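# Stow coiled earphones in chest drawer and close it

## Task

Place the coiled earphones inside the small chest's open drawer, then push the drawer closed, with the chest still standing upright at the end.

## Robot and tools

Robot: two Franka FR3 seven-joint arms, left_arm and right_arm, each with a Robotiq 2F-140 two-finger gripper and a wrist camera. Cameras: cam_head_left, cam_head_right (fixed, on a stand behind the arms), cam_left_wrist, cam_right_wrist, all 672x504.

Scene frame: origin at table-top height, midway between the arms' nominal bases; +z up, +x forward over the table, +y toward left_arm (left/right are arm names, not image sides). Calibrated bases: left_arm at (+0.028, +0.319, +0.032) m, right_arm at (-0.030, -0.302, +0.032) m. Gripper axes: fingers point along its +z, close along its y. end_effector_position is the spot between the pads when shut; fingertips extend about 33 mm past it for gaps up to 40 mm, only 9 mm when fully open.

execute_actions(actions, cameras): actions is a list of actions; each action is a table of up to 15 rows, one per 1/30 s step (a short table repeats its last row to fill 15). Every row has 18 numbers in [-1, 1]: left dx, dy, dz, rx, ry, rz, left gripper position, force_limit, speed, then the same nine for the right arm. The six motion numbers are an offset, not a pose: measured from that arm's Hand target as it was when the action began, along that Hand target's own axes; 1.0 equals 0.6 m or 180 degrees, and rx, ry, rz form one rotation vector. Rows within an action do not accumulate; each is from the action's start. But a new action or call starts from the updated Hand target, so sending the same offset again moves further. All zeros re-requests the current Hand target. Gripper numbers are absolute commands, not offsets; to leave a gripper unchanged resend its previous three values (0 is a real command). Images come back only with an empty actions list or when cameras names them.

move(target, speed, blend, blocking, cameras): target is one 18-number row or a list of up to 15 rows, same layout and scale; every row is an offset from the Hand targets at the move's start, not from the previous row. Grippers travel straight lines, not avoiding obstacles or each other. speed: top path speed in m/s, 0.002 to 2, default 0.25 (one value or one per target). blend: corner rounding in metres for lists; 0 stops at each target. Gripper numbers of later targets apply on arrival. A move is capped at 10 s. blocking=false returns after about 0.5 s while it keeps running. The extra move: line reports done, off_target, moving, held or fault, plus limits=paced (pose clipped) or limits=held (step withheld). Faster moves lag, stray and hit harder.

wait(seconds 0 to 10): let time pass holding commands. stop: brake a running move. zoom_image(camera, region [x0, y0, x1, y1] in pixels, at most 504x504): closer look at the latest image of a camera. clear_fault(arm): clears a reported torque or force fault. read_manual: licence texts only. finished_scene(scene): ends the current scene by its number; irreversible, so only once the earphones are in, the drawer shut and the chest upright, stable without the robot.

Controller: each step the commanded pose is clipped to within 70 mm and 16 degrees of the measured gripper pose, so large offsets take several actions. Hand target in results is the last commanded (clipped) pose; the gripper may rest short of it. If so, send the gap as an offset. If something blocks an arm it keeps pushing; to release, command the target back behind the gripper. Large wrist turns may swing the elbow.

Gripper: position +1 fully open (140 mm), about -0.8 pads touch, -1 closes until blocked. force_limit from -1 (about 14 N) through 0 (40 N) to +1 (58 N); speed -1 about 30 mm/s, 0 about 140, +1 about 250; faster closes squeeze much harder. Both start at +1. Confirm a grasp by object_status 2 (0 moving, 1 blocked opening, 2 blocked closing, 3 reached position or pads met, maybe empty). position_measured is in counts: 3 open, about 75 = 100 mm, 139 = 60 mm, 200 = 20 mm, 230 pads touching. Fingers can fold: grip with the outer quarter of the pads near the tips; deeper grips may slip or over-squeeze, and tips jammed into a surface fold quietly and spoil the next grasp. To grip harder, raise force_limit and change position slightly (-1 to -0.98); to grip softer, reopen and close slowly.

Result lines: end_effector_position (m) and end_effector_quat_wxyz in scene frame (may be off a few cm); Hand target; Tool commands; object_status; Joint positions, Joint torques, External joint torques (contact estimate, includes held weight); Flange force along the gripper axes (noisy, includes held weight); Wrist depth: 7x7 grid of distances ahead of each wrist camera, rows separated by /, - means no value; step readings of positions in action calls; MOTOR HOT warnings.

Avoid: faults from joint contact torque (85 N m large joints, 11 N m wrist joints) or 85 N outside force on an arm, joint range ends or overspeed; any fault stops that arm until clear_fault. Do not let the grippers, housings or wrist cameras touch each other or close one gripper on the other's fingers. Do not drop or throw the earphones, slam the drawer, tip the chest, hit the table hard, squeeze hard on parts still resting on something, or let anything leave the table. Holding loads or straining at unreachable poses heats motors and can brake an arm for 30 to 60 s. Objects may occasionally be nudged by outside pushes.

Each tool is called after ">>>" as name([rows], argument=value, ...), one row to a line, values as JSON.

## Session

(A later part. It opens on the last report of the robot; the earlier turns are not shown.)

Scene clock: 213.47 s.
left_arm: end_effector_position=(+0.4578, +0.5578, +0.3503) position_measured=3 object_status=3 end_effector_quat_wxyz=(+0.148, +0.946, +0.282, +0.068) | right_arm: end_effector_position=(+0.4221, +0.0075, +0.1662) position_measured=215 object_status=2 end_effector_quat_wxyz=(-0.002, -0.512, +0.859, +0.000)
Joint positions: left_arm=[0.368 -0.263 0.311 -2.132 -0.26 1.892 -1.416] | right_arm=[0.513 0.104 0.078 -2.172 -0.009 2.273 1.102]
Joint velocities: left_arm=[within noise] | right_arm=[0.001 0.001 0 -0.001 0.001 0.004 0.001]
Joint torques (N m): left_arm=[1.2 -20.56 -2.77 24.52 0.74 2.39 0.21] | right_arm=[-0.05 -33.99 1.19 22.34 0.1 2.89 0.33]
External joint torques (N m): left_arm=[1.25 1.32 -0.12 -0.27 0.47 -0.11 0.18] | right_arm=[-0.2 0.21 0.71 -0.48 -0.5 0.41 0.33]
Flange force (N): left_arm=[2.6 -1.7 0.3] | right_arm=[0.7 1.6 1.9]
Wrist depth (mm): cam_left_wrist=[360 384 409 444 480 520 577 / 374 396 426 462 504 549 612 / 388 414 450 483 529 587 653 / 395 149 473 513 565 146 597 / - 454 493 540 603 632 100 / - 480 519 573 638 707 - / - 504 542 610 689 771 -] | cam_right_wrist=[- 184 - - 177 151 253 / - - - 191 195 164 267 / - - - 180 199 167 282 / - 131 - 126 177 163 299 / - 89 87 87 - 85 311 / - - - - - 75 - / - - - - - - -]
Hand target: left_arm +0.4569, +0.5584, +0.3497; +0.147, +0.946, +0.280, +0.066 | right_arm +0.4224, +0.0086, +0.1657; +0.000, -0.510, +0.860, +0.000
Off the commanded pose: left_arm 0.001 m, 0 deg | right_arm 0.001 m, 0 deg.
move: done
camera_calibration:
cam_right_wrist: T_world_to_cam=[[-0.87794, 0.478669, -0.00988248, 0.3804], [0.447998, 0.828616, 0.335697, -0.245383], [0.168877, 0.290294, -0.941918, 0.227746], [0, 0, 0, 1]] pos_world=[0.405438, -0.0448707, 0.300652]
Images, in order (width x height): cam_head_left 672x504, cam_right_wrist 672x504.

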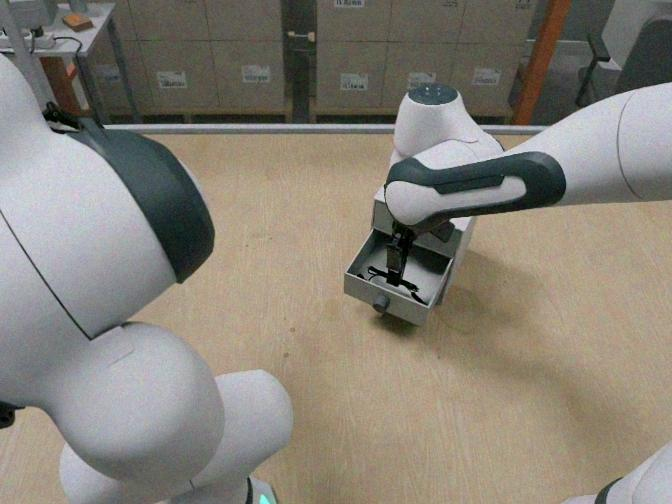

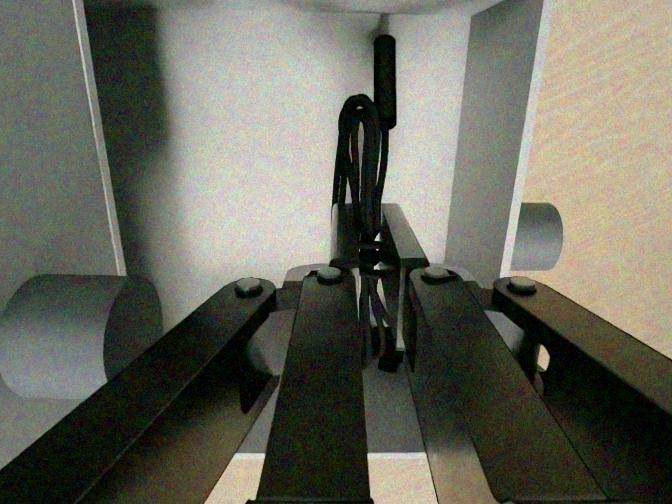

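>>> move(target=[0,0,0,0,0,0,1,1,1,0,0.008,0.0167,0,0,0,-0.98,-0.5,-1], speed=0.05)

>>> execute_actions([
  [[0,0,0,0,0,0,1,1,1,0,0,0,0,0,0,-0.5,-0.5,-1]],
  [[0,0,0,0,0,0,1,1,1,0,0,0,0,0,0,-0.5,-0.5,-1]],
], cameras=["cam_right_wrist","cam_head_left"])

>>> zoom_image(camera="cam_head_left", region=[330, 170, 480, 340])

Scene clock: 237.73 s.
left_arm: end_effector_position=(+0.4578, +0.5578, +0.3503) position_measured=3 object_status=3 end_effector_quat_wxyz=(+0.148, +0.946, +0.282, +0.068) | right_arm: end_effector_position=(+0.4184, +0.0102, +0.1569) position_measured=215 object_status=2 end_effector_quat_wxyz=(-0.001, -0.512, +0.859, +0.000)
Joint positions: left_arm=[0.368 -0.263 0.311 -2.132 -0.26 1.892 -1.416] | right_arm=[0.521 0.112 0.078 -2.188 -0.01 2.299 1.11]
Joint velocities: left_arm=[within noise] | right_arm=[-0.002 -0.001 0 0.001 -0.001 0.005 0.002]
Joint torques (N m): left_arm=[1.22 -20.6 -2.83 24.55 0.72 2.37 0.21] | right_arm=[-0.05 -33.65 1.15 21.73 0.07 2.87 0.43]
External joint torques (N m): left_arm=[1.16 1.21 -0.3 -0.16 0.43 -0.13 0.18] | right_arm=[-0.09 0.67 0.73 -0.94 -0.51 0.38 0.43]
Flange force (N): left_arm=[2.6 -1.4 0.1] | right_arm=[0.9 2.0 2.9]
Wrist depth (mm): cam_left_wrist=[359 380 409 442 476 523 576 / 373 397 428 463 503 554 612 / 387 415 446 489 532 590 649 / 396 150 472 513 564 146 122 / - 455 494 538 595 638 100 / - 479 521 571 643 707 - / - 502 542 612 687 776 -] | cam_right_wrist=[- - 175 174 168 151 244 / - 181 184 - 182 151 257 / - 195 196 159 164 267 272 / - 207 203 126 126 155 289 / - - 87 87 - 85 301 / - - - - - 75 - / - - - - - - -]
Hand target: left_arm +0.4569, +0.5584, +0.3497; +0.147, +0.946, +0.280, +0.066 | right_arm +0.4182, +0.0109, +0.1556; +0.000, -0.510, +0.860, +0.000
Off the commanded pose: left_arm 0.001 m, 0 deg | right_arm 0.001 m, 0 deg.
move: done

Scene clock: 238.93 s.
left_arm: end_effector_position=(+0.4578, +0.5578, +0.3503) position_measured=3 object_status=3 end_effector_quat_wxyz=(+0.148, +0.946, +0.282, +0.068) | right_arm: end_effector_position=(+0.4185, +0.0103, +0.1569) position_measured=192 object_status=3 end_effector_quat_wxyz=(+0.000, -0.512, +0.859, +0.000)
Joint positions: left_arm=[0.368 -0.263 0.311 -2.132 -0.26 1.892 -1.416] | right_arm=[0.521 0.112 0.078 -2.188 -0.01 2.3 1.111]
Joint torques (N m): left_arm=[1.25 -20.57 -2.75 24.57 0.73 2.38 0.19] | right_arm=[-0.01 -33.69 1.22 21.74 0.08 2.91 0.35]
External joint torques (N m): left_arm=[1.29 1.26 -0.11 -0.18 0.45 -0.11 0.16] | right_arm=[0.05 0.55 0.9 -0.83 -0.5 0.43 0.35]
External joint torques at the end of the 1st action: left_arm=[1.23 1.37 -0.27 -0.16 0.43 -0.1 0.14] | right_arm=[-0.1 0.46 0.8 -0.76 -0.49 0.45 0.35]
Flange force (N): left_arm=[2.7 -1.7 0.1] | right_arm=[0.9 2.1 2.7]
Flange force at the end of the 1st action (N): left_arm=[3.1 -1.4 0.2] | right_arm=[1.0 1.9 2.6]
Wrist depth (mm): cam_left_wrist=[359 383 409 443 478 524 574 / 372 395 426 462 508 552 614 / 388 411 445 483 533 590 655 / 398 150 471 513 565 146 122 / - 458 494 538 598 638 101 / - 479 516 573 632 691 - / - 503 538 614 691 785 -] | cam_right_wrist=[- - - - 176 240 244 / - - 185 186 181 151 258 / - - 196 196 181 268 272 / - 206 - 206 153 154 290 / - - 89 93 - 86 92 / - - - 210 - - - / - - - 183 - - -]
Hand target: left_arm +0.4569, +0.5584, +0.3497; +0.147, +0.946, +0.280, +0.066 | right_arm +0.4182, +0.0109, +0.1556; +0.000, -0.510, +0.860, +0.000
Off the commanded pose: left_arm 0.001 m, 0 deg | right_arm 0.001 m, 0 deg.
Step readings (end_effector_position of left_arm | right_arm; steps 1 to 15: 1st action; 16 to 30: 2nd action):
0: (+0.4578, +0.5578, +0.3503) | (+0.4184, +0.0102, +0.1569)
1: (+0.4578, +0.5578, +0.3503) | (+0.4185, +0.0102, +0.1569)
2: (+0.4578, +0.5578, +0.3503) | (+0.4185, +0.0102, +0.1569)
4: (+0.4578, +0.5578, +0.3503) | (+0.4185, +0.0103, +0.1569)
8: (+0.4578, +0.5578, +0.3503) | (+0.4185, +0.0103, +0.1569)
15: (+0.4578, +0.5578, +0.3503) | (+0.4185, +0.0103, +0.1569)
16: (+0.4578, +0.5578, +0.3503) | (+0.4185, +0.0103, +0.1569)
17: (+0.4578, +0.5578, +0.3503) | (+0.4185, +0.0103, +0.1569)
19: (+0.4578, +0.5578, +0.3503) | (+0.4185, +0.0103, +0.1569)
23: (+0.4578, +0.5578, +0.3503) | (+0.4185, +0.0103, +0.1569)
30: (+0.4578, +0.5578, +0.3503) | (+0.4185, +0.0103, +0.1569)
camera_calibration:
cam_right_wrist: T_world_to_cam=[[-0.877727, 0.479037, -0.0109492, 0.375965], [0.4477, 0.828026, 0.337547, -0.243121], [0.170764, 0.291372, -0.941245, 0.217867], [0, 0, 0, 1]] pos_world=[0.401636, -0.0422712, 0.291247]
Images, in order (width x height): cam_head_left 672x504, cam_right_wrist 672x504.

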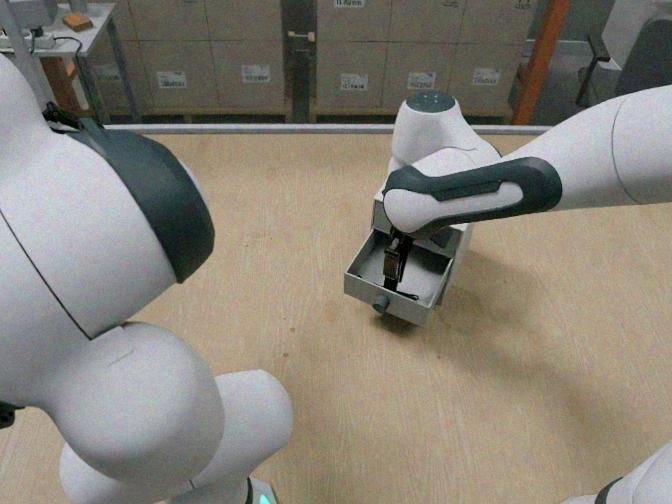

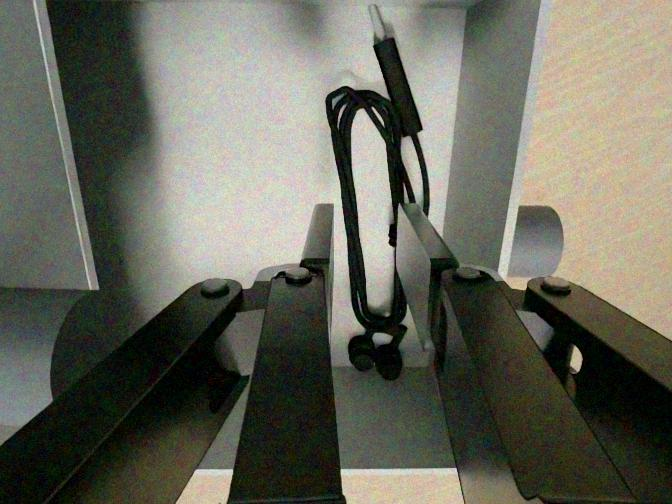

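Scaled by 2.965 from the camera's 672x504 image, which has a finer 960x720 frame.

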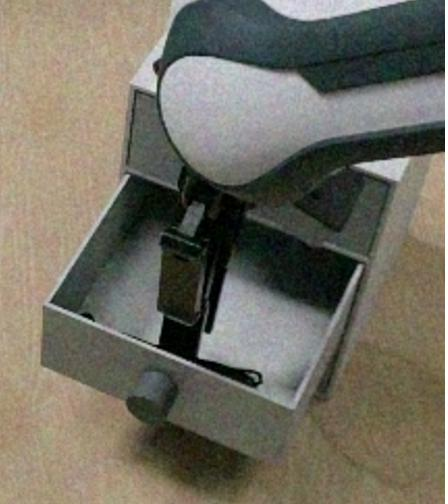

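>>> move([
  [0,0,0,0,0,0,1,1,1,0,0,-0.007,0,0,0,-0.43,-0.5,-1],
  [0,0,0,0,0,0,1,1,1,0,0.005,-0.12,0,0,0,-0.43,-0.5,-1],
], speed=0.06, cameras=["cam_right_wrist","cam_head_left"])

>>> zoom_image(camera="cam_head_left", region=[330, 170, 480, 340])

Scene clock: 246.87 s.
left_arm: end_effector_position=(+0.4578, +0.5578, +0.3503) position_measured=3 object_status=3 end_effector_quat_wxyz=(+0.148, +0.946, +0.282, +0.068) | right_arm: end_effector_position=(+0.4178, +0.0113, +0.2278) position_measured=183 object_status=3 end_effector_quat_wxyz=(+0.002, -0.511, +0.859, -0.001)
Joint positions: left_arm=[0.368 -0.263 0.311 -2.132 -0.26 1.892 -1.416] | right_arm=[0.523 0.017 0.079 -2.113 -0.005 2.134 1.111]
Joint velocities: left_arm=[within noise] | right_arm=[-0.001 0.001 0 0.001 0 -0.003 0]
Joint torques (N m): left_arm=[1.25 -20.64 -2.75 24.52 0.72 2.38 0.21] | right_arm=[-0.02 -32.49 1.2 23.72 0.85 2.39 0.24]
External joint torques (N m): left_arm=[1.25 1.05 -0.17 -0.08 0.44 -0.09 0.18] | right_arm=[0.15 -0.22 1.31 -0.21 0.19 -0.1 0.24]
Flange force (N): left_arm=[2.4 -1.5 -0.1] | right_arm=[0.4 2.2 -0.2]
Wrist depth (mm): cam_left_wrist=[361 381 409 441 476 521 576 / 371 397 428 463 501 552 616 / 390 415 448 486 530 584 659 / 398 150 469 513 568 146 122 / - 454 490 538 598 645 100 / - 476 519 574 641 693 - / - 503 545 616 689 776 -] | cam_right_wrist=[129 153 236 239 213 307 306 / - 156 - 243 240 324 321 / - 156 - - 221 344 341 / 132 145 - 134 142 360 362 / - - 89 - - 92 92 / - - - 426 - - - / - - - 457 - - -]
Hand target: left_arm +0.4569, +0.5584, +0.3497; +0.147, +0.946, +0.280, +0.066 | right_arm +0.4155, +0.0124, +0.2276; +0.000, -0.510, +0.860, +0.000
Off the commanded pose: left_arm 0.001 m, 0 deg | right_arm 0.003 m, 0 deg.
move: done
camera_calibration:
cam_right_wrist: T_world_to_cam=[[-0.877303, 0.479659, -0.0163113, 0.376649], [0.446317, 0.827873, 0.339747, -0.267378], [0.176467, 0.290781, -0.940375, 0.281866], [0, 0, 0, 1]] pos_world=[0.400031, -0.0412703, 0.362044]
Images, in order (width x height): cam_head_left 672x504, cam_right_wrist 672x504.

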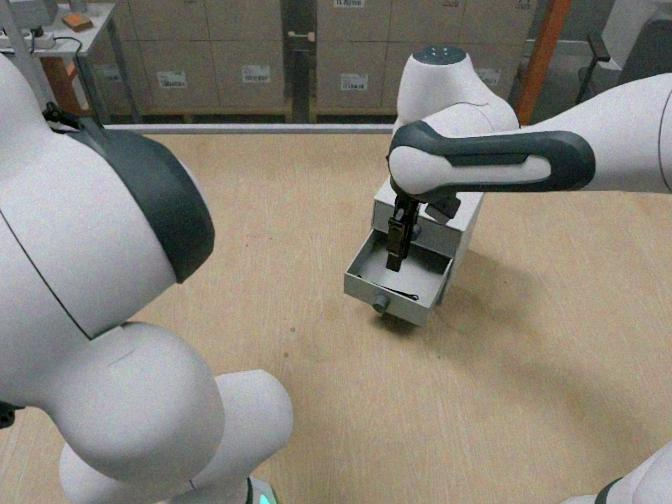

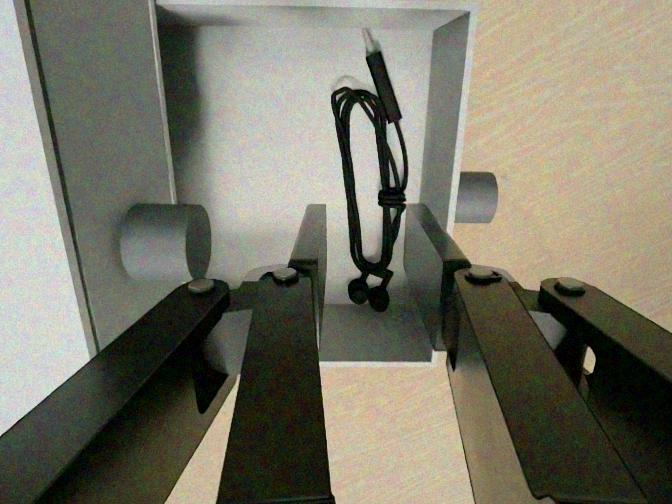

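Scaled by 2.965 from the camera's 672x504 image, which has a finer 960x720 frame.

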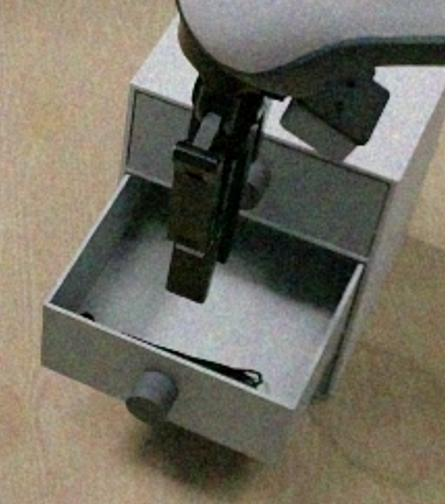

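>>> move([
  [0,0,0,0,0,0,1,1,1,0,0.05,-0.15,0,0,0,-0.43,-0.5,-1],
  [0,0,0,0,0,0,1,1,1,0.0073,0.194,-0.1373,0.1082,0.1082,-0.4914,-1,-1,-0.5],
  [0,0,0,0,0,0,1,1,1,0.0073,0.194,0.1343,0.1082,0.1082,-0.4914,-1,-1,-0.5],
], speed=[0.12,0.2,0.15], blend=[0.02,0,0], cameras=["all"])

>>> zoom_image(camera="cam_head_left", region=[310, 150, 510, 350])

Scene clock: 298.90 s.
left_arm: end_effector_position=(+0.4578, +0.5578, +0.3503) position_measured=3 object_status=3 end_effector_quat_wxyz=(+0.148, +0.946, +0.282, +0.068) | right_arm: end_effector_position=(+0.3103, +0.0642, +0.1476) position_measured=232 object_status=3 end_effector_quat_wxyz=(+0.055, +0.947, -0.238, +0.208)
Joint positions: left_arm=[0.368 -0.263 0.311 -2.132 -0.26 1.892 -1.416] | right_arm=[0.819 0.009 0.193 -2.397 -0.617 2.325 0.389]
Joint velocities: left_arm=[within noise] | right_arm=[0.001 0 -0.001 -0.001 0 0.001 0.007]
Joint torques (N m): left_arm=[1.28 -20.57 -2.87 24.55 0.72 2.37 0.21] | right_arm=[-0.73 -28.12 0.71 20.52 -0.11 2.32 0.41]
External joint torques (N m): left_arm=[1.31 1.18 -0.24 -0.15 0.44 -0.11 0.18] | right_arm=[-0.87 0.48 0.52 -0.48 -0.48 0.42 0.4]
Flange force (N): left_arm=[2.5 -1.5 0.0] | right_arm=[-1.1 0.6 3.5]
Wrist depth (mm): cam_left_wrist=[360 383 410 440 475 521 579 / 372 397 426 461 504 552 614 / 390 413 450 488 529 582 651 / 398 150 470 511 561 146 122 / - 458 491 542 602 640 100 / - 477 520 570 641 687 - / - 502 542 609 684 754 -] | cam_right_wrist=[297 183 159 154 155 151 284 / 292 290 287 284 283 281 282 / 286 285 283 282 280 278 278 / 281 281 279 126 275 274 274 / 278 277 87 87 - 85 269 / - - 74 - - - - / - - - - - - -]
Hand target: left_arm +0.4569, +0.5584, +0.3497; +0.147, +0.946, +0.280, +0.066 | right_arm +0.3113, +0.0643, +0.1470; +0.053, +0.946, -0.242, +0.209
Off the commanded pose: left_arm 0.001 m, 0 deg | right_arm 0.001 m, 0 deg.
move: done
camera_calibration:
cam_left_wrist: T_world_to_cam=[[0.507251, -0.794267, 0.334419, 0.0983893], [-0.858361, -0.431013, 0.278287, 0.539206], [-0.0768955, -0.428214, -0.9004, 0.731923], [0, 0, 0, 1]] pos_world=[0.469207, 0.623972, 0.476066]
cam_right_wrist: T_world_to_cam=[[-0.47121, -0.881995, -0.00684194, 0.215613], [-0.878217, 0.469883, -0.0891345, 0.261236], [0.081831, -0.0359923, -0.995996, 0.268629], [0, 0, 0, 1]] pos_world=[0.309038, 0.0770878, 0.292314]

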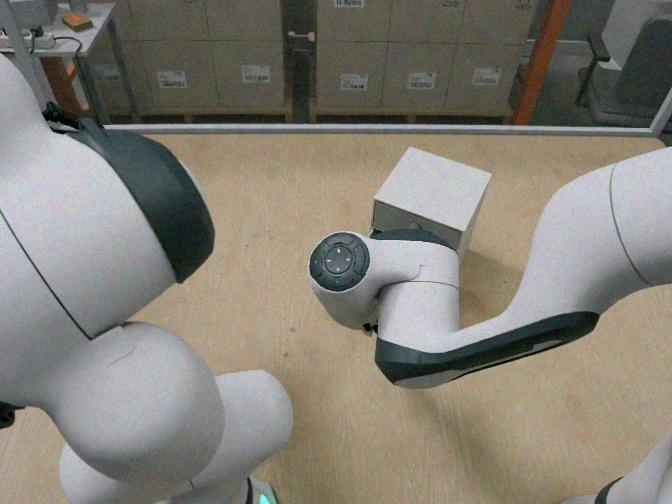

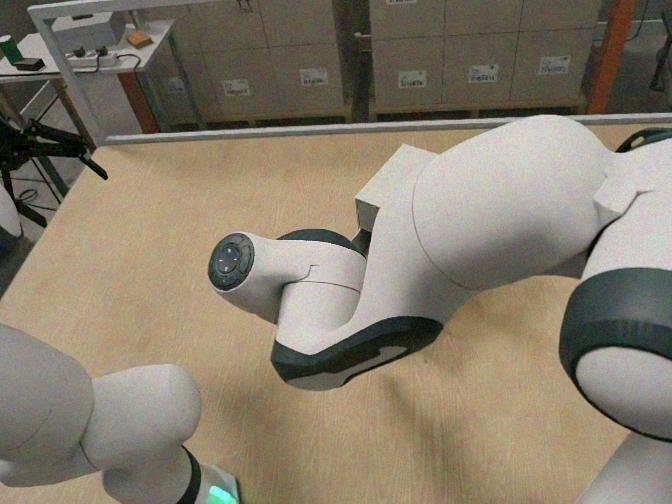

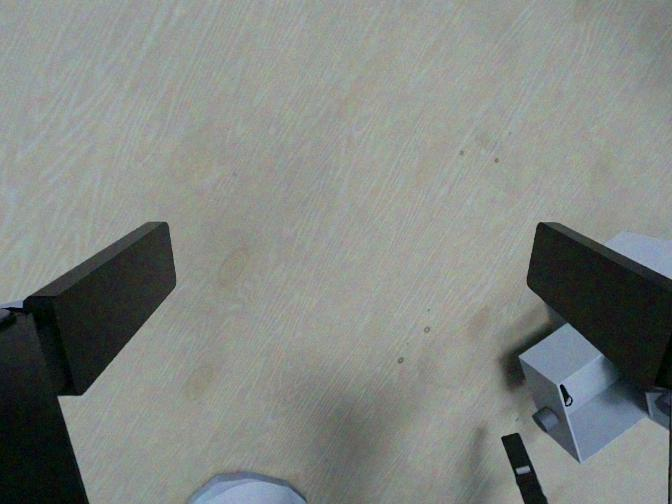

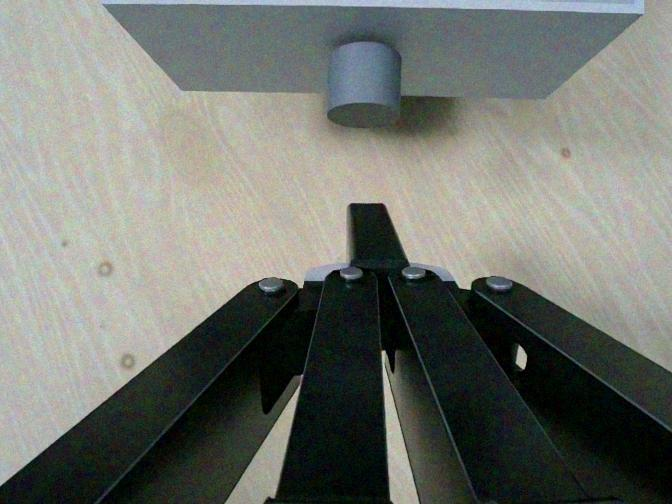

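Scaled by 2.520 from the camera's 672x504 image, which has a finer 960x720 frame.

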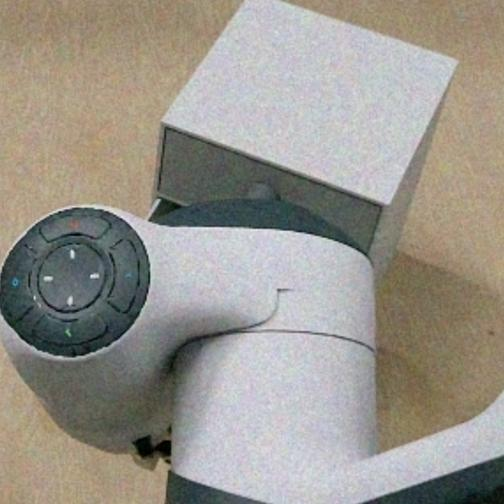

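>>> move(target=[0,0,0,0,0,0,1,1,1,0.1966,0,0.091,0,0,0,-1,-1,-0.5], speed=0.06, cameras=["cam_right_wrist","cam_head_left"])

Scene clock: 308.27 s.
left_arm: end_effector_position=(+0.4578, +0.5578, +0.3503) position_measured=3 object_status=3 end_effector_quat_wxyz=(+0.148, +0.946, +0.282, +0.068) | right_arm: end_effector_position=(+0.4238, +0.0017, +0.1472) position_measured=232 object_status=3 end_effector_quat_wxyz=(+0.054, +0.945, -0.246, +0.208)
Joint positions: left_arm=[0.368 -0.263 0.311 -2.132 -0.26 1.892 -1.416] | right_arm=[0.673 0.066 0.065 -2.347 -0.674 2.439 0.201]
Joint velocities: left_arm=[within noise] | right_arm=[-0.002 0 0 0.001 0.001 -0.001 -0.007]
Joint torques (N m): left_arm=[1.2 -20.56 -2.81 24.56 0.73 2.38 0.21] | right_arm=[-1.05 -30.61 0.94 21.22 0.09 2.59 -0.23]
External joint torques (N m): left_arm=[1.09 1.24 -0.34 -0.16 0.44 -0.12 0.18] | right_arm=[-1.18 0.56 0.62 0.14 -0.43 0.46 -0.25]
Flange force (N): left_arm=[2.7 -1.3 0.2] | right_arm=[1.0 -0.9 2.8]
Wrist depth (mm): cam_left_wrist=[360 383 410 440 477 521 576 / 374 396 426 462 501 549 616 / 387 414 448 485 528 587 651 / 396 150 469 514 562 146 122 / - 454 491 540 600 649 100 / - 479 519 573 640 721 - / - 501 537 619 684 785 -] | cam_right_wrist=[297 159 203 201 199 - - / 293 157 156 143 153 151 279 / 288 286 283 153 280 278 277 / 283 281 280 126 275 275 273 / 279 279 87 87 - 85 268 / - - 74 - - - - / - - - - - - -]
Hand target: left_arm +0.4569, +0.5584, +0.3497; +0.147, +0.946, +0.280, +0.066 | right_arm +0.4253, +0.0020, +0.1471; +0.053, +0.946, -0.242, +0.209
Off the commanded pose: left_arm 0.001 m, 0 deg | right_arm 0.002 m, 0 deg.
move: done
camera_calibration:
cam_right_wrist: T_world_to_cam=[[-0.484742, -0.874562, -0.0129321, 0.220742], [-0.870592, 0.48386, -0.0891554, 0.387037], [0.0842293, -0.0319588, -0.995934, 0.255595], [0, 0, 0, 1]] pos_world=[0.422425, 0.0139494, 0.291917]
Images, in order (width x height): cam_head_left 672x504, cam_right_wrist 672x504.

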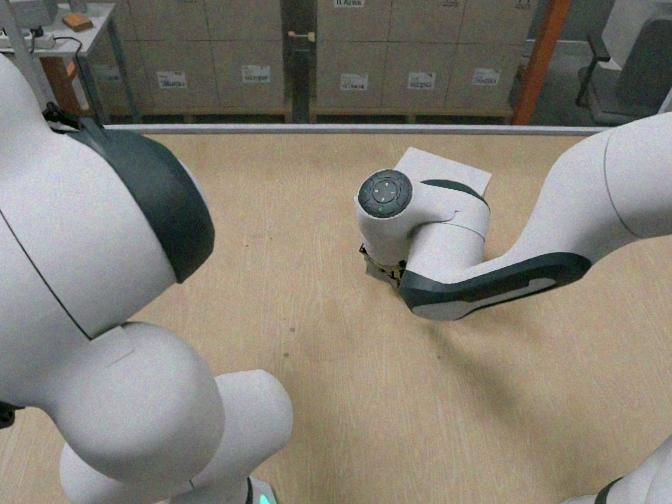

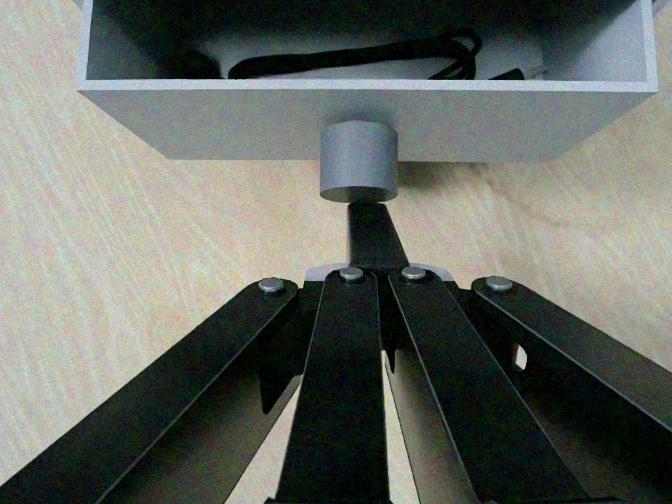

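>>> move(target=[0,0,0,0,0,0,1,1,1,0.03,0,0.014,0,0,0,-1,-1,-0.5], speed=0.05, cameras=["cam_right_wrist","cam_head_left"])

>>> zoom_image(camera="cam_head_left", region=[330, 140, 510, 320])

Scene clock: 315.37 s.
left_arm: end_effector_position=(+0.4578, +0.5578, +0.3503) position_measured=3 object_status=3 end_effector_quat_wxyz=(+0.148, +0.946, +0.282, +0.068) | right_arm: end_effector_position=(+0.4411, -0.0077, +0.1470) position_measured=232 object_status=3 end_effector_quat_wxyz=(+0.054, +0.945, -0.246, +0.208)
Joint positions: left_arm=[0.368 -0.263 0.311 -2.132 -0.26 1.892 -1.416] | right_arm=[0.65 0.082 0.049 -2.329 -0.676 2.454 0.167]
Joint velocities: left_arm=[within noise] | right_arm=[0 0 0 0.001 0 0 -0.007]
Joint torques (N m): left_arm=[1.32 -20.48 -2.83 24.54 0.72 2.38 0.23] | right_arm=[-1.06 -31.3 0.92 21.33 0.01 2.64 -0.29]
External joint torques (N m): left_arm=[1.24 1.27 -0.33 -0.09 0.43 -0.09 0.2] | right_arm=[-0.95 0.52 0.83 0.16 -0.54 0.49 -0.3]
Flange force (N): left_arm=[3.0 -1.4 0.0] | right_arm=[0.7 -0.9 2.6]
Wrist depth (mm): cam_left_wrist=[360 383 407 439 479 520 577 / 373 399 427 462 505 551 609 / 387 412 447 486 532 585 657 / 398 150 470 513 556 146 122 / - 455 493 544 600 640 100 / - 476 523 577 643 734 - / - 503 544 614 684 776 -] | cam_right_wrist=[121 128 121 77 - 113 123 / 291 145 157 144 142 151 280 / 289 286 283 153 278 277 277 / 284 282 279 126 274 274 272 / 279 278 87 87 - 85 268 / - - 74 - - - - / - - - - - - -]
Hand target: left_arm +0.4569, +0.5584, +0.3497; +0.147, +0.946, +0.280, +0.066 | right_arm +0.4428, -0.0076, +0.1470; +0.053, +0.946, -0.242, +0.209
Off the commanded pose: left_arm 0.001 m, 0 deg | right_arm 0.002 m, 0 deg.
move: done
camera_calibration:
cam_right_wrist: T_world_to_cam=[[-0.484761, -0.874554, -0.0127785, 0.220869], [-0.87063, 0.483881, -0.0886737, 0.406514], [0.0837332, -0.0318602, -0.995979, 0.253968], [0, 0, 0, 1]] pos_world=[0.439726, 0.0045492, 0.291816]
Images, in order (width x height): cam_head_left 672x504, cam_right_wrist 672x504.

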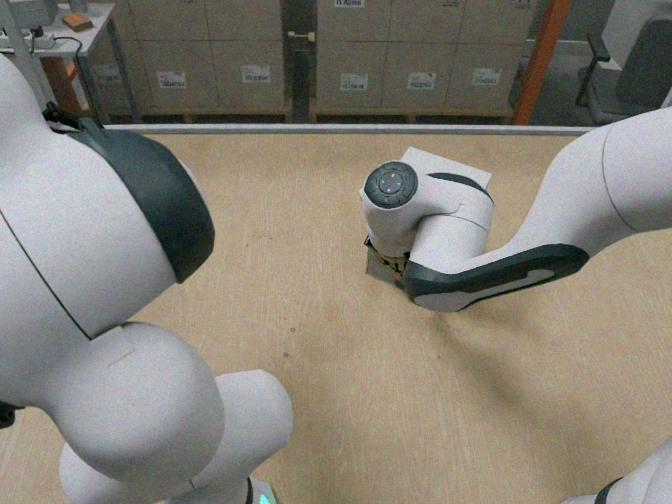

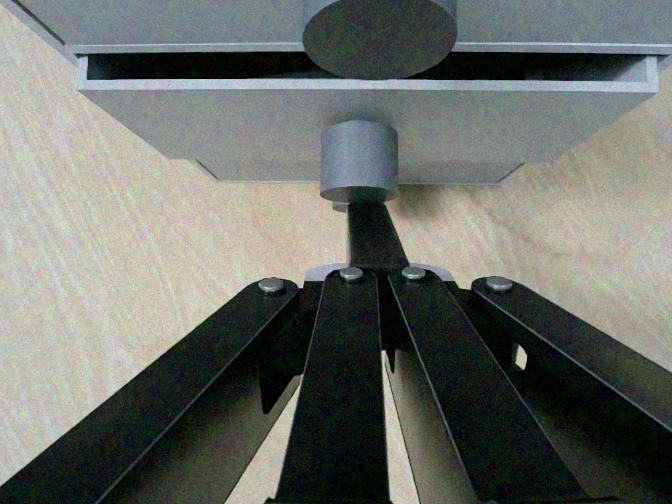

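Scaled by 2.800 from the camera's 672x504 image, which has a finer 960x720 frame.

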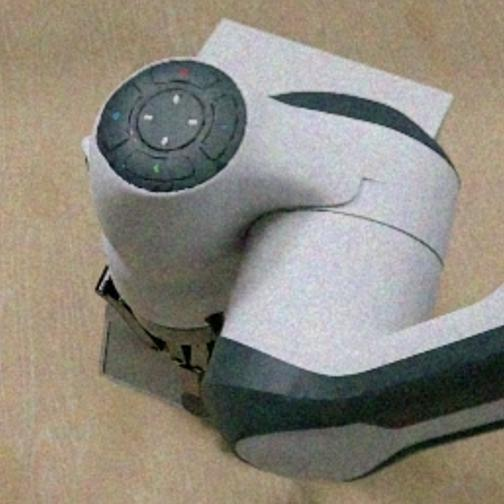

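>>> move(target=[0,0,0,0,0,0,1,1,1,0.0121,0,0.0056,0,0,0,-1,-1,-0.5], speed=0.04, cameras=["cam_right_wrist"])

Scene clock: 323.07 s.
left_arm: end_effector_position=(+0.4578, +0.5578, +0.3503) position_measured=3 object_status=3 end_effector_quat_wxyz=(+0.148, +0.946, +0.282, +0.068) | right_arm: end_effector_position=(+0.4478, -0.0111, +0.1469) position_measured=232 object_status=3 end_effector_quat_wxyz=(+0.054, +0.945, -0.245, +0.208)
Joint positions: left_arm=[0.368 -0.263 0.311 -2.132 -0.26 1.892 -1.416] | right_arm=[0.64 0.089 0.044 -2.322 -0.676 2.459 0.153]
Joint velocities: left_arm=[within noise] | right_arm=[0.001 0.001 0 0 0 0.001 -0.008]
Joint torques (N m): left_arm=[1.21 -20.55 -2.81 24.61 0.73 2.37 0.19] | right_arm=[-1.17 -31.6 0.68 21.4 -0.01 2.64 -0.25]
External joint torques (N m): left_arm=[1.22 1.26 -0.2 -0.11 0.46 -0.12 0.16] | right_arm=[-1.19 0.47 0.45 0.21 -0.57 0.47 -0.27]
Flange force (N): left_arm=[2.9 -1.5 0.0] | right_arm=[1.2 -0.6 2.9]
Wrist depth (mm): cam_left_wrist=[361 381 408 439 480 521 579 / 374 398 423 464 502 556 614 / 389 416 447 487 525 587 657 / 396 150 469 514 559 146 122 / - 456 491 541 593 645 100 / - 473 523 573 640 717 779 / - 502 538 614 687 782 -] | cam_right_wrist=[- 108 108 - - 105 - / 291 158 156 143 152 150 149 / 288 286 248 153 239 277 277 / 283 281 280 126 275 274 273 / 278 280 87 87 - 85 269 / - - 74 - - - - / - - - - - - -]
Hand target: left_arm +0.4569, +0.5584, +0.3497; +0.147, +0.946, +0.280, +0.066 | right_arm +0.4498, -0.0114, +0.1470; +0.053, +0.946, -0.242, +0.209
Off the commanded pose: left_arm 0.001 m, 0 deg | right_arm 0.002 m, 0 deg.
move: done
camera_calibration:
cam_right_wrist: T_world_to_cam=[[-0.484255, -0.874834, -0.0127558, 0.220873], [-0.870939, 0.483387, -0.088325, 0.414156], [0.0834357, -0.0316623, -0.99601, 0.253328], [0, 0, 0, 1]] pos_world=[0.446527, 0.00105008, 0.291715]
Images, in order (width x height): cam_right_wrist 672x504.

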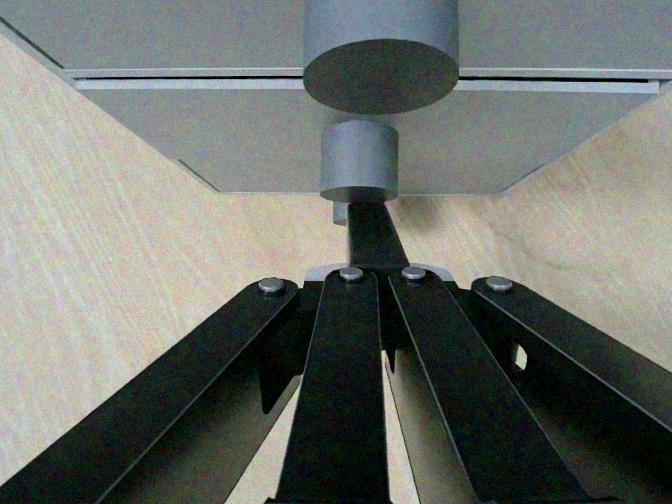

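>>> move(target=[0,0,0,0,0,0,1,1,1,0.0121,0,0.0056,0,0,0,-1,-1,-0.5], speed=0.03, cameras=["cam_right_wrist"])

Scene clock: 327.30 s.
left_arm: end_effector_position=(+0.4578, +0.5578, +0.3503) position_measured=3 object_status=3 end_effector_quat_wxyz=(+0.148, +0.946, +0.282, +0.068) | right_arm: end_effector_position=(+0.4513, -0.0129, +0.1467) position_measured=232 object_status=3 end_effector_quat_wxyz=(+0.055, +0.946, -0.243, +0.208)
Joint positions: left_arm=[0.368 -0.263 0.311 -2.132 -0.26 1.892 -1.416] | right_arm=[0.635 0.094 0.042 -2.317 -0.677 2.462 0.141]
Joint velocities: left_arm=[within noise] | right_arm=[-0.001 0.003 0 0 0.001 0 -0.008]
Joint torques (N m): left_arm=[1.25 -20.58 -2.8 24.5 0.72 2.37 0.23] | right_arm=[-3.63 -30.49 -2.02 23.38 -0.5 3.31 -0.36]
External joint torques (N m): left_arm=[1.23 1.34 -0.23 -0.25 0.44 -0.12 0.19] | right_arm=[-3.69 1.85 -2.29 2.16 -1.05 1.12 -0.38]
Flange force (N): left_arm=[2.7 -1.6 0.3] | right_arm=[7.2 -6.9 11.0]
Wrist depth (mm): cam_left_wrist=[360 381 409 442 477 520 576 / 373 396 427 465 505 551 616 / 390 411 448 485 530 593 655 / 399 150 469 513 558 146 122 / - 457 493 538 600 643 100 / - 477 526 576 643 721 782 / - 503 547 612 696 785 -] | cam_right_wrist=[- 102 102 - - 99 93 / 291 146 156 80 151 139 148 / 286 285 233 153 226 276 276 / 282 281 279 126 275 275 273 / 278 277 87 87 - 85 268 / - - 74 - - - - / - - - - - - -]
Hand target: left_arm +0.4569, +0.5584, +0.3497; +0.147, +0.946, +0.280, +0.066 | right_arm +0.4568, -0.0152, +0.1470; +0.053, +0.946, -0.242, +0.209
Off the commanded pose: left_arm 0.001 m, 0 deg | right_arm 0.006 m, 0 deg.
move: off_target (right_arm)
camera_calibration:
cam_right_wrist: T_world_to_cam=[[-0.479854, -0.877293, -0.00986188, 0.218489], [-0.873505, 0.478772, -0.0881218, 0.419082], [0.0820303, -0.0336712, -0.996061, 0.253327], [0, 0, 0, 1]] pos_world=[0.450132, -0.00043625, 0.291414]
Images, in order (width x height): cam_right_wrist 672x504.

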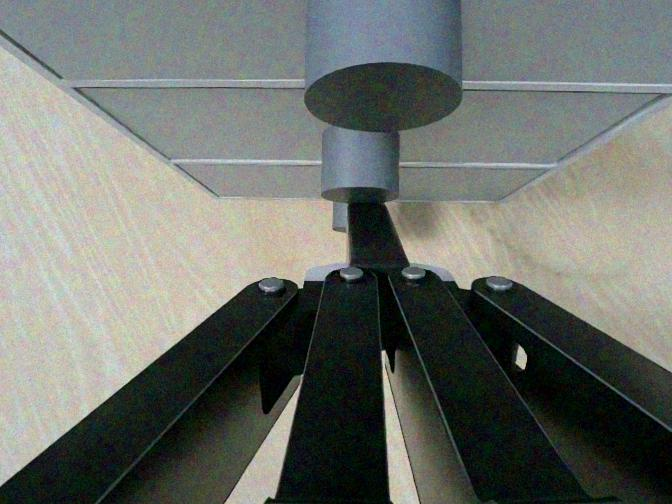

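>>> move(target=[0,0,0,0,0,0,1,1,1,-0.2,0,-0.0925,0,0,0,-1,-1,-0.5], speed=0.12, cameras=["all"])

>>> zoom_image(camera="cam_head_left", region=[310, 130, 510, 330])

Scene clock: 334.63 s.
left_arm: end_effector_position=(+0.4578, +0.5578, +0.3503) position_measured=3 object_status=3 end_effector_quat_wxyz=(+0.148, +0.946, +0.282, +0.068) | right_arm: end_effector_position=(+0.3421, +0.0491, +0.1473) position_measured=232 object_status=3 end_effector_quat_wxyz=(+0.052, +0.947, -0.237, +0.209)
Joint positions: left_arm=[0.368 -0.263 0.311 -2.132 -0.26 1.892 -1.416] | right_arm=[0.774 0.018 0.16 -2.394 -0.641 2.365 0.338]
Joint velocities: left_arm=[within noise] | right_arm=[0 0 0 0.001 0 0 0.005]
Joint torques (N m): left_arm=[1.25 -20.59 -2.85 24.58 0.72 2.37 0.18] | right_arm=[-0.31 -29.78 0.91 20.18 0.54 1.85 0.37]
External joint torques (N m): left_arm=[1.3 1.21 -0.2 -0.15 0.44 -0.12 0.14] | right_arm=[-0.41 -0.66 0.72 -0.87 0.13 -0.13 0.36]
Flange force (N): left_arm=[2.6 -1.5 0.0] | right_arm=[-1.0 4.5 -1.4]
Wrist depth (mm): cam_left_wrist=[358 383 407 439 478 524 574 / 374 397 430 463 505 555 610 / 387 415 446 487 525 589 655 / 397 150 469 509 562 146 581 / - 454 493 537 600 643 100 / - 478 521 579 643 719 791 / - 506 544 610 691 754 -] | cam_right_wrist=[296 295 292 290 289 287 286 / 292 290 288 286 283 282 280 / 286 285 284 282 280 279 276 / 283 281 280 126 275 275 271 / 278 279 87 87 - 85 267 / - - 74 - - - - / - - - - - - -]
Hand target: left_arm +0.4569, +0.5584, +0.3497; +0.147, +0.946, +0.280, +0.066 | right_arm +0.3408, +0.0481, +0.1469; +0.053, +0.946, -0.242, +0.209
Off the commanded pose: left_arm 0.001 m, 0 deg | right_arm 0.002 m, 1 deg.
move: done
camera_calibration:
cam_left_wrist: T_world_to_cam=[[0.507251, -0.794267, 0.334419, 0.0983893], [-0.858361, -0.431013, 0.278287, 0.539206], [-0.0768955, -0.428214, -0.9004, 0.731923], [0, 0, 0, 1]] pos_world=[0.469207, 0.623972, 0.476066]
cam_right_wrist: T_world_to_cam=[[-0.469271, -0.882974, -0.0119416, 0.217492], [-0.879028, 0.468378, -0.0890559, 0.296595], [0.0842272, -0.0312943, -0.995955, 0.264074], [0, 0, 0, 1]] pos_world=[0.340536, 0.0613847, 0.292016]

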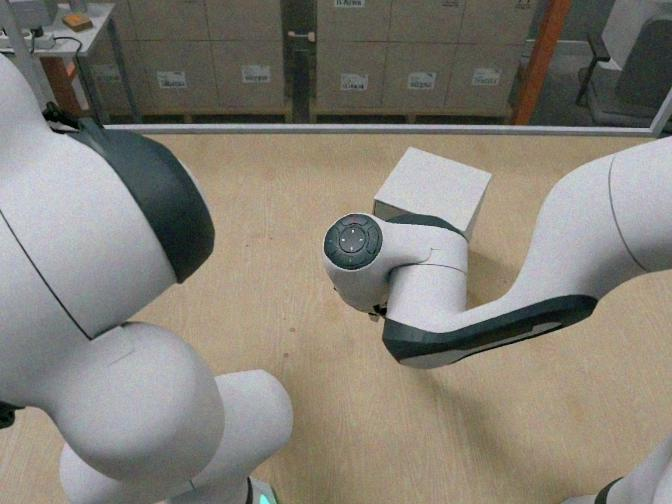

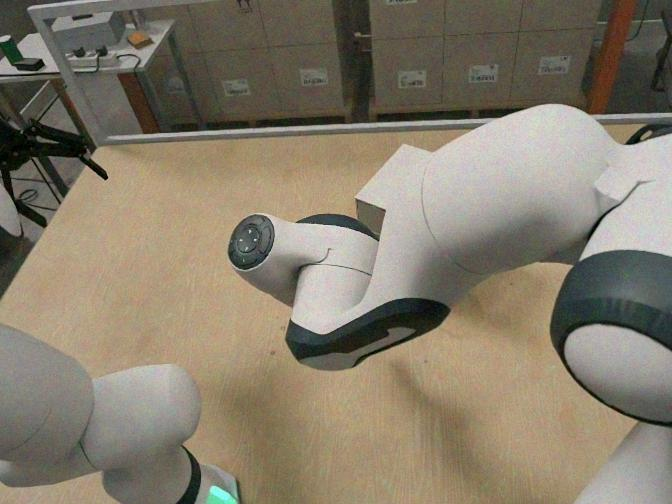

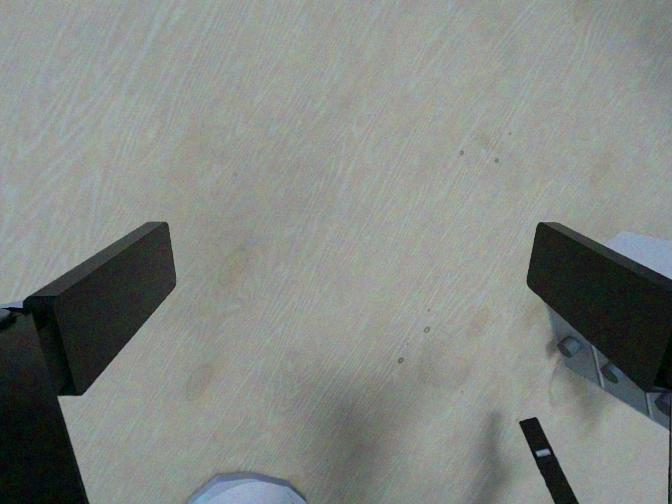

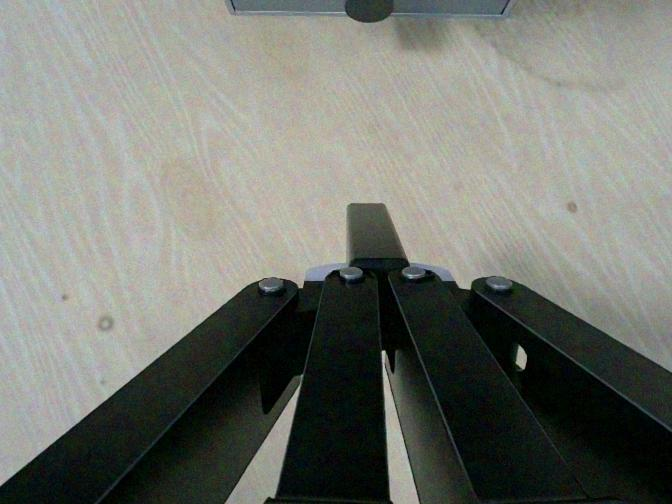

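Scaled by 2.520 from the camera's 672x504 image, which has a finer 960x720 frame.

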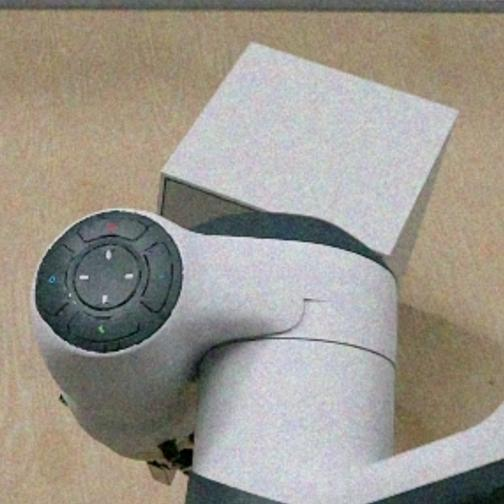

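Drawer is closed and the chest is upright.

>>> finished_scene(scene=2)

The scene is finished: the task was done.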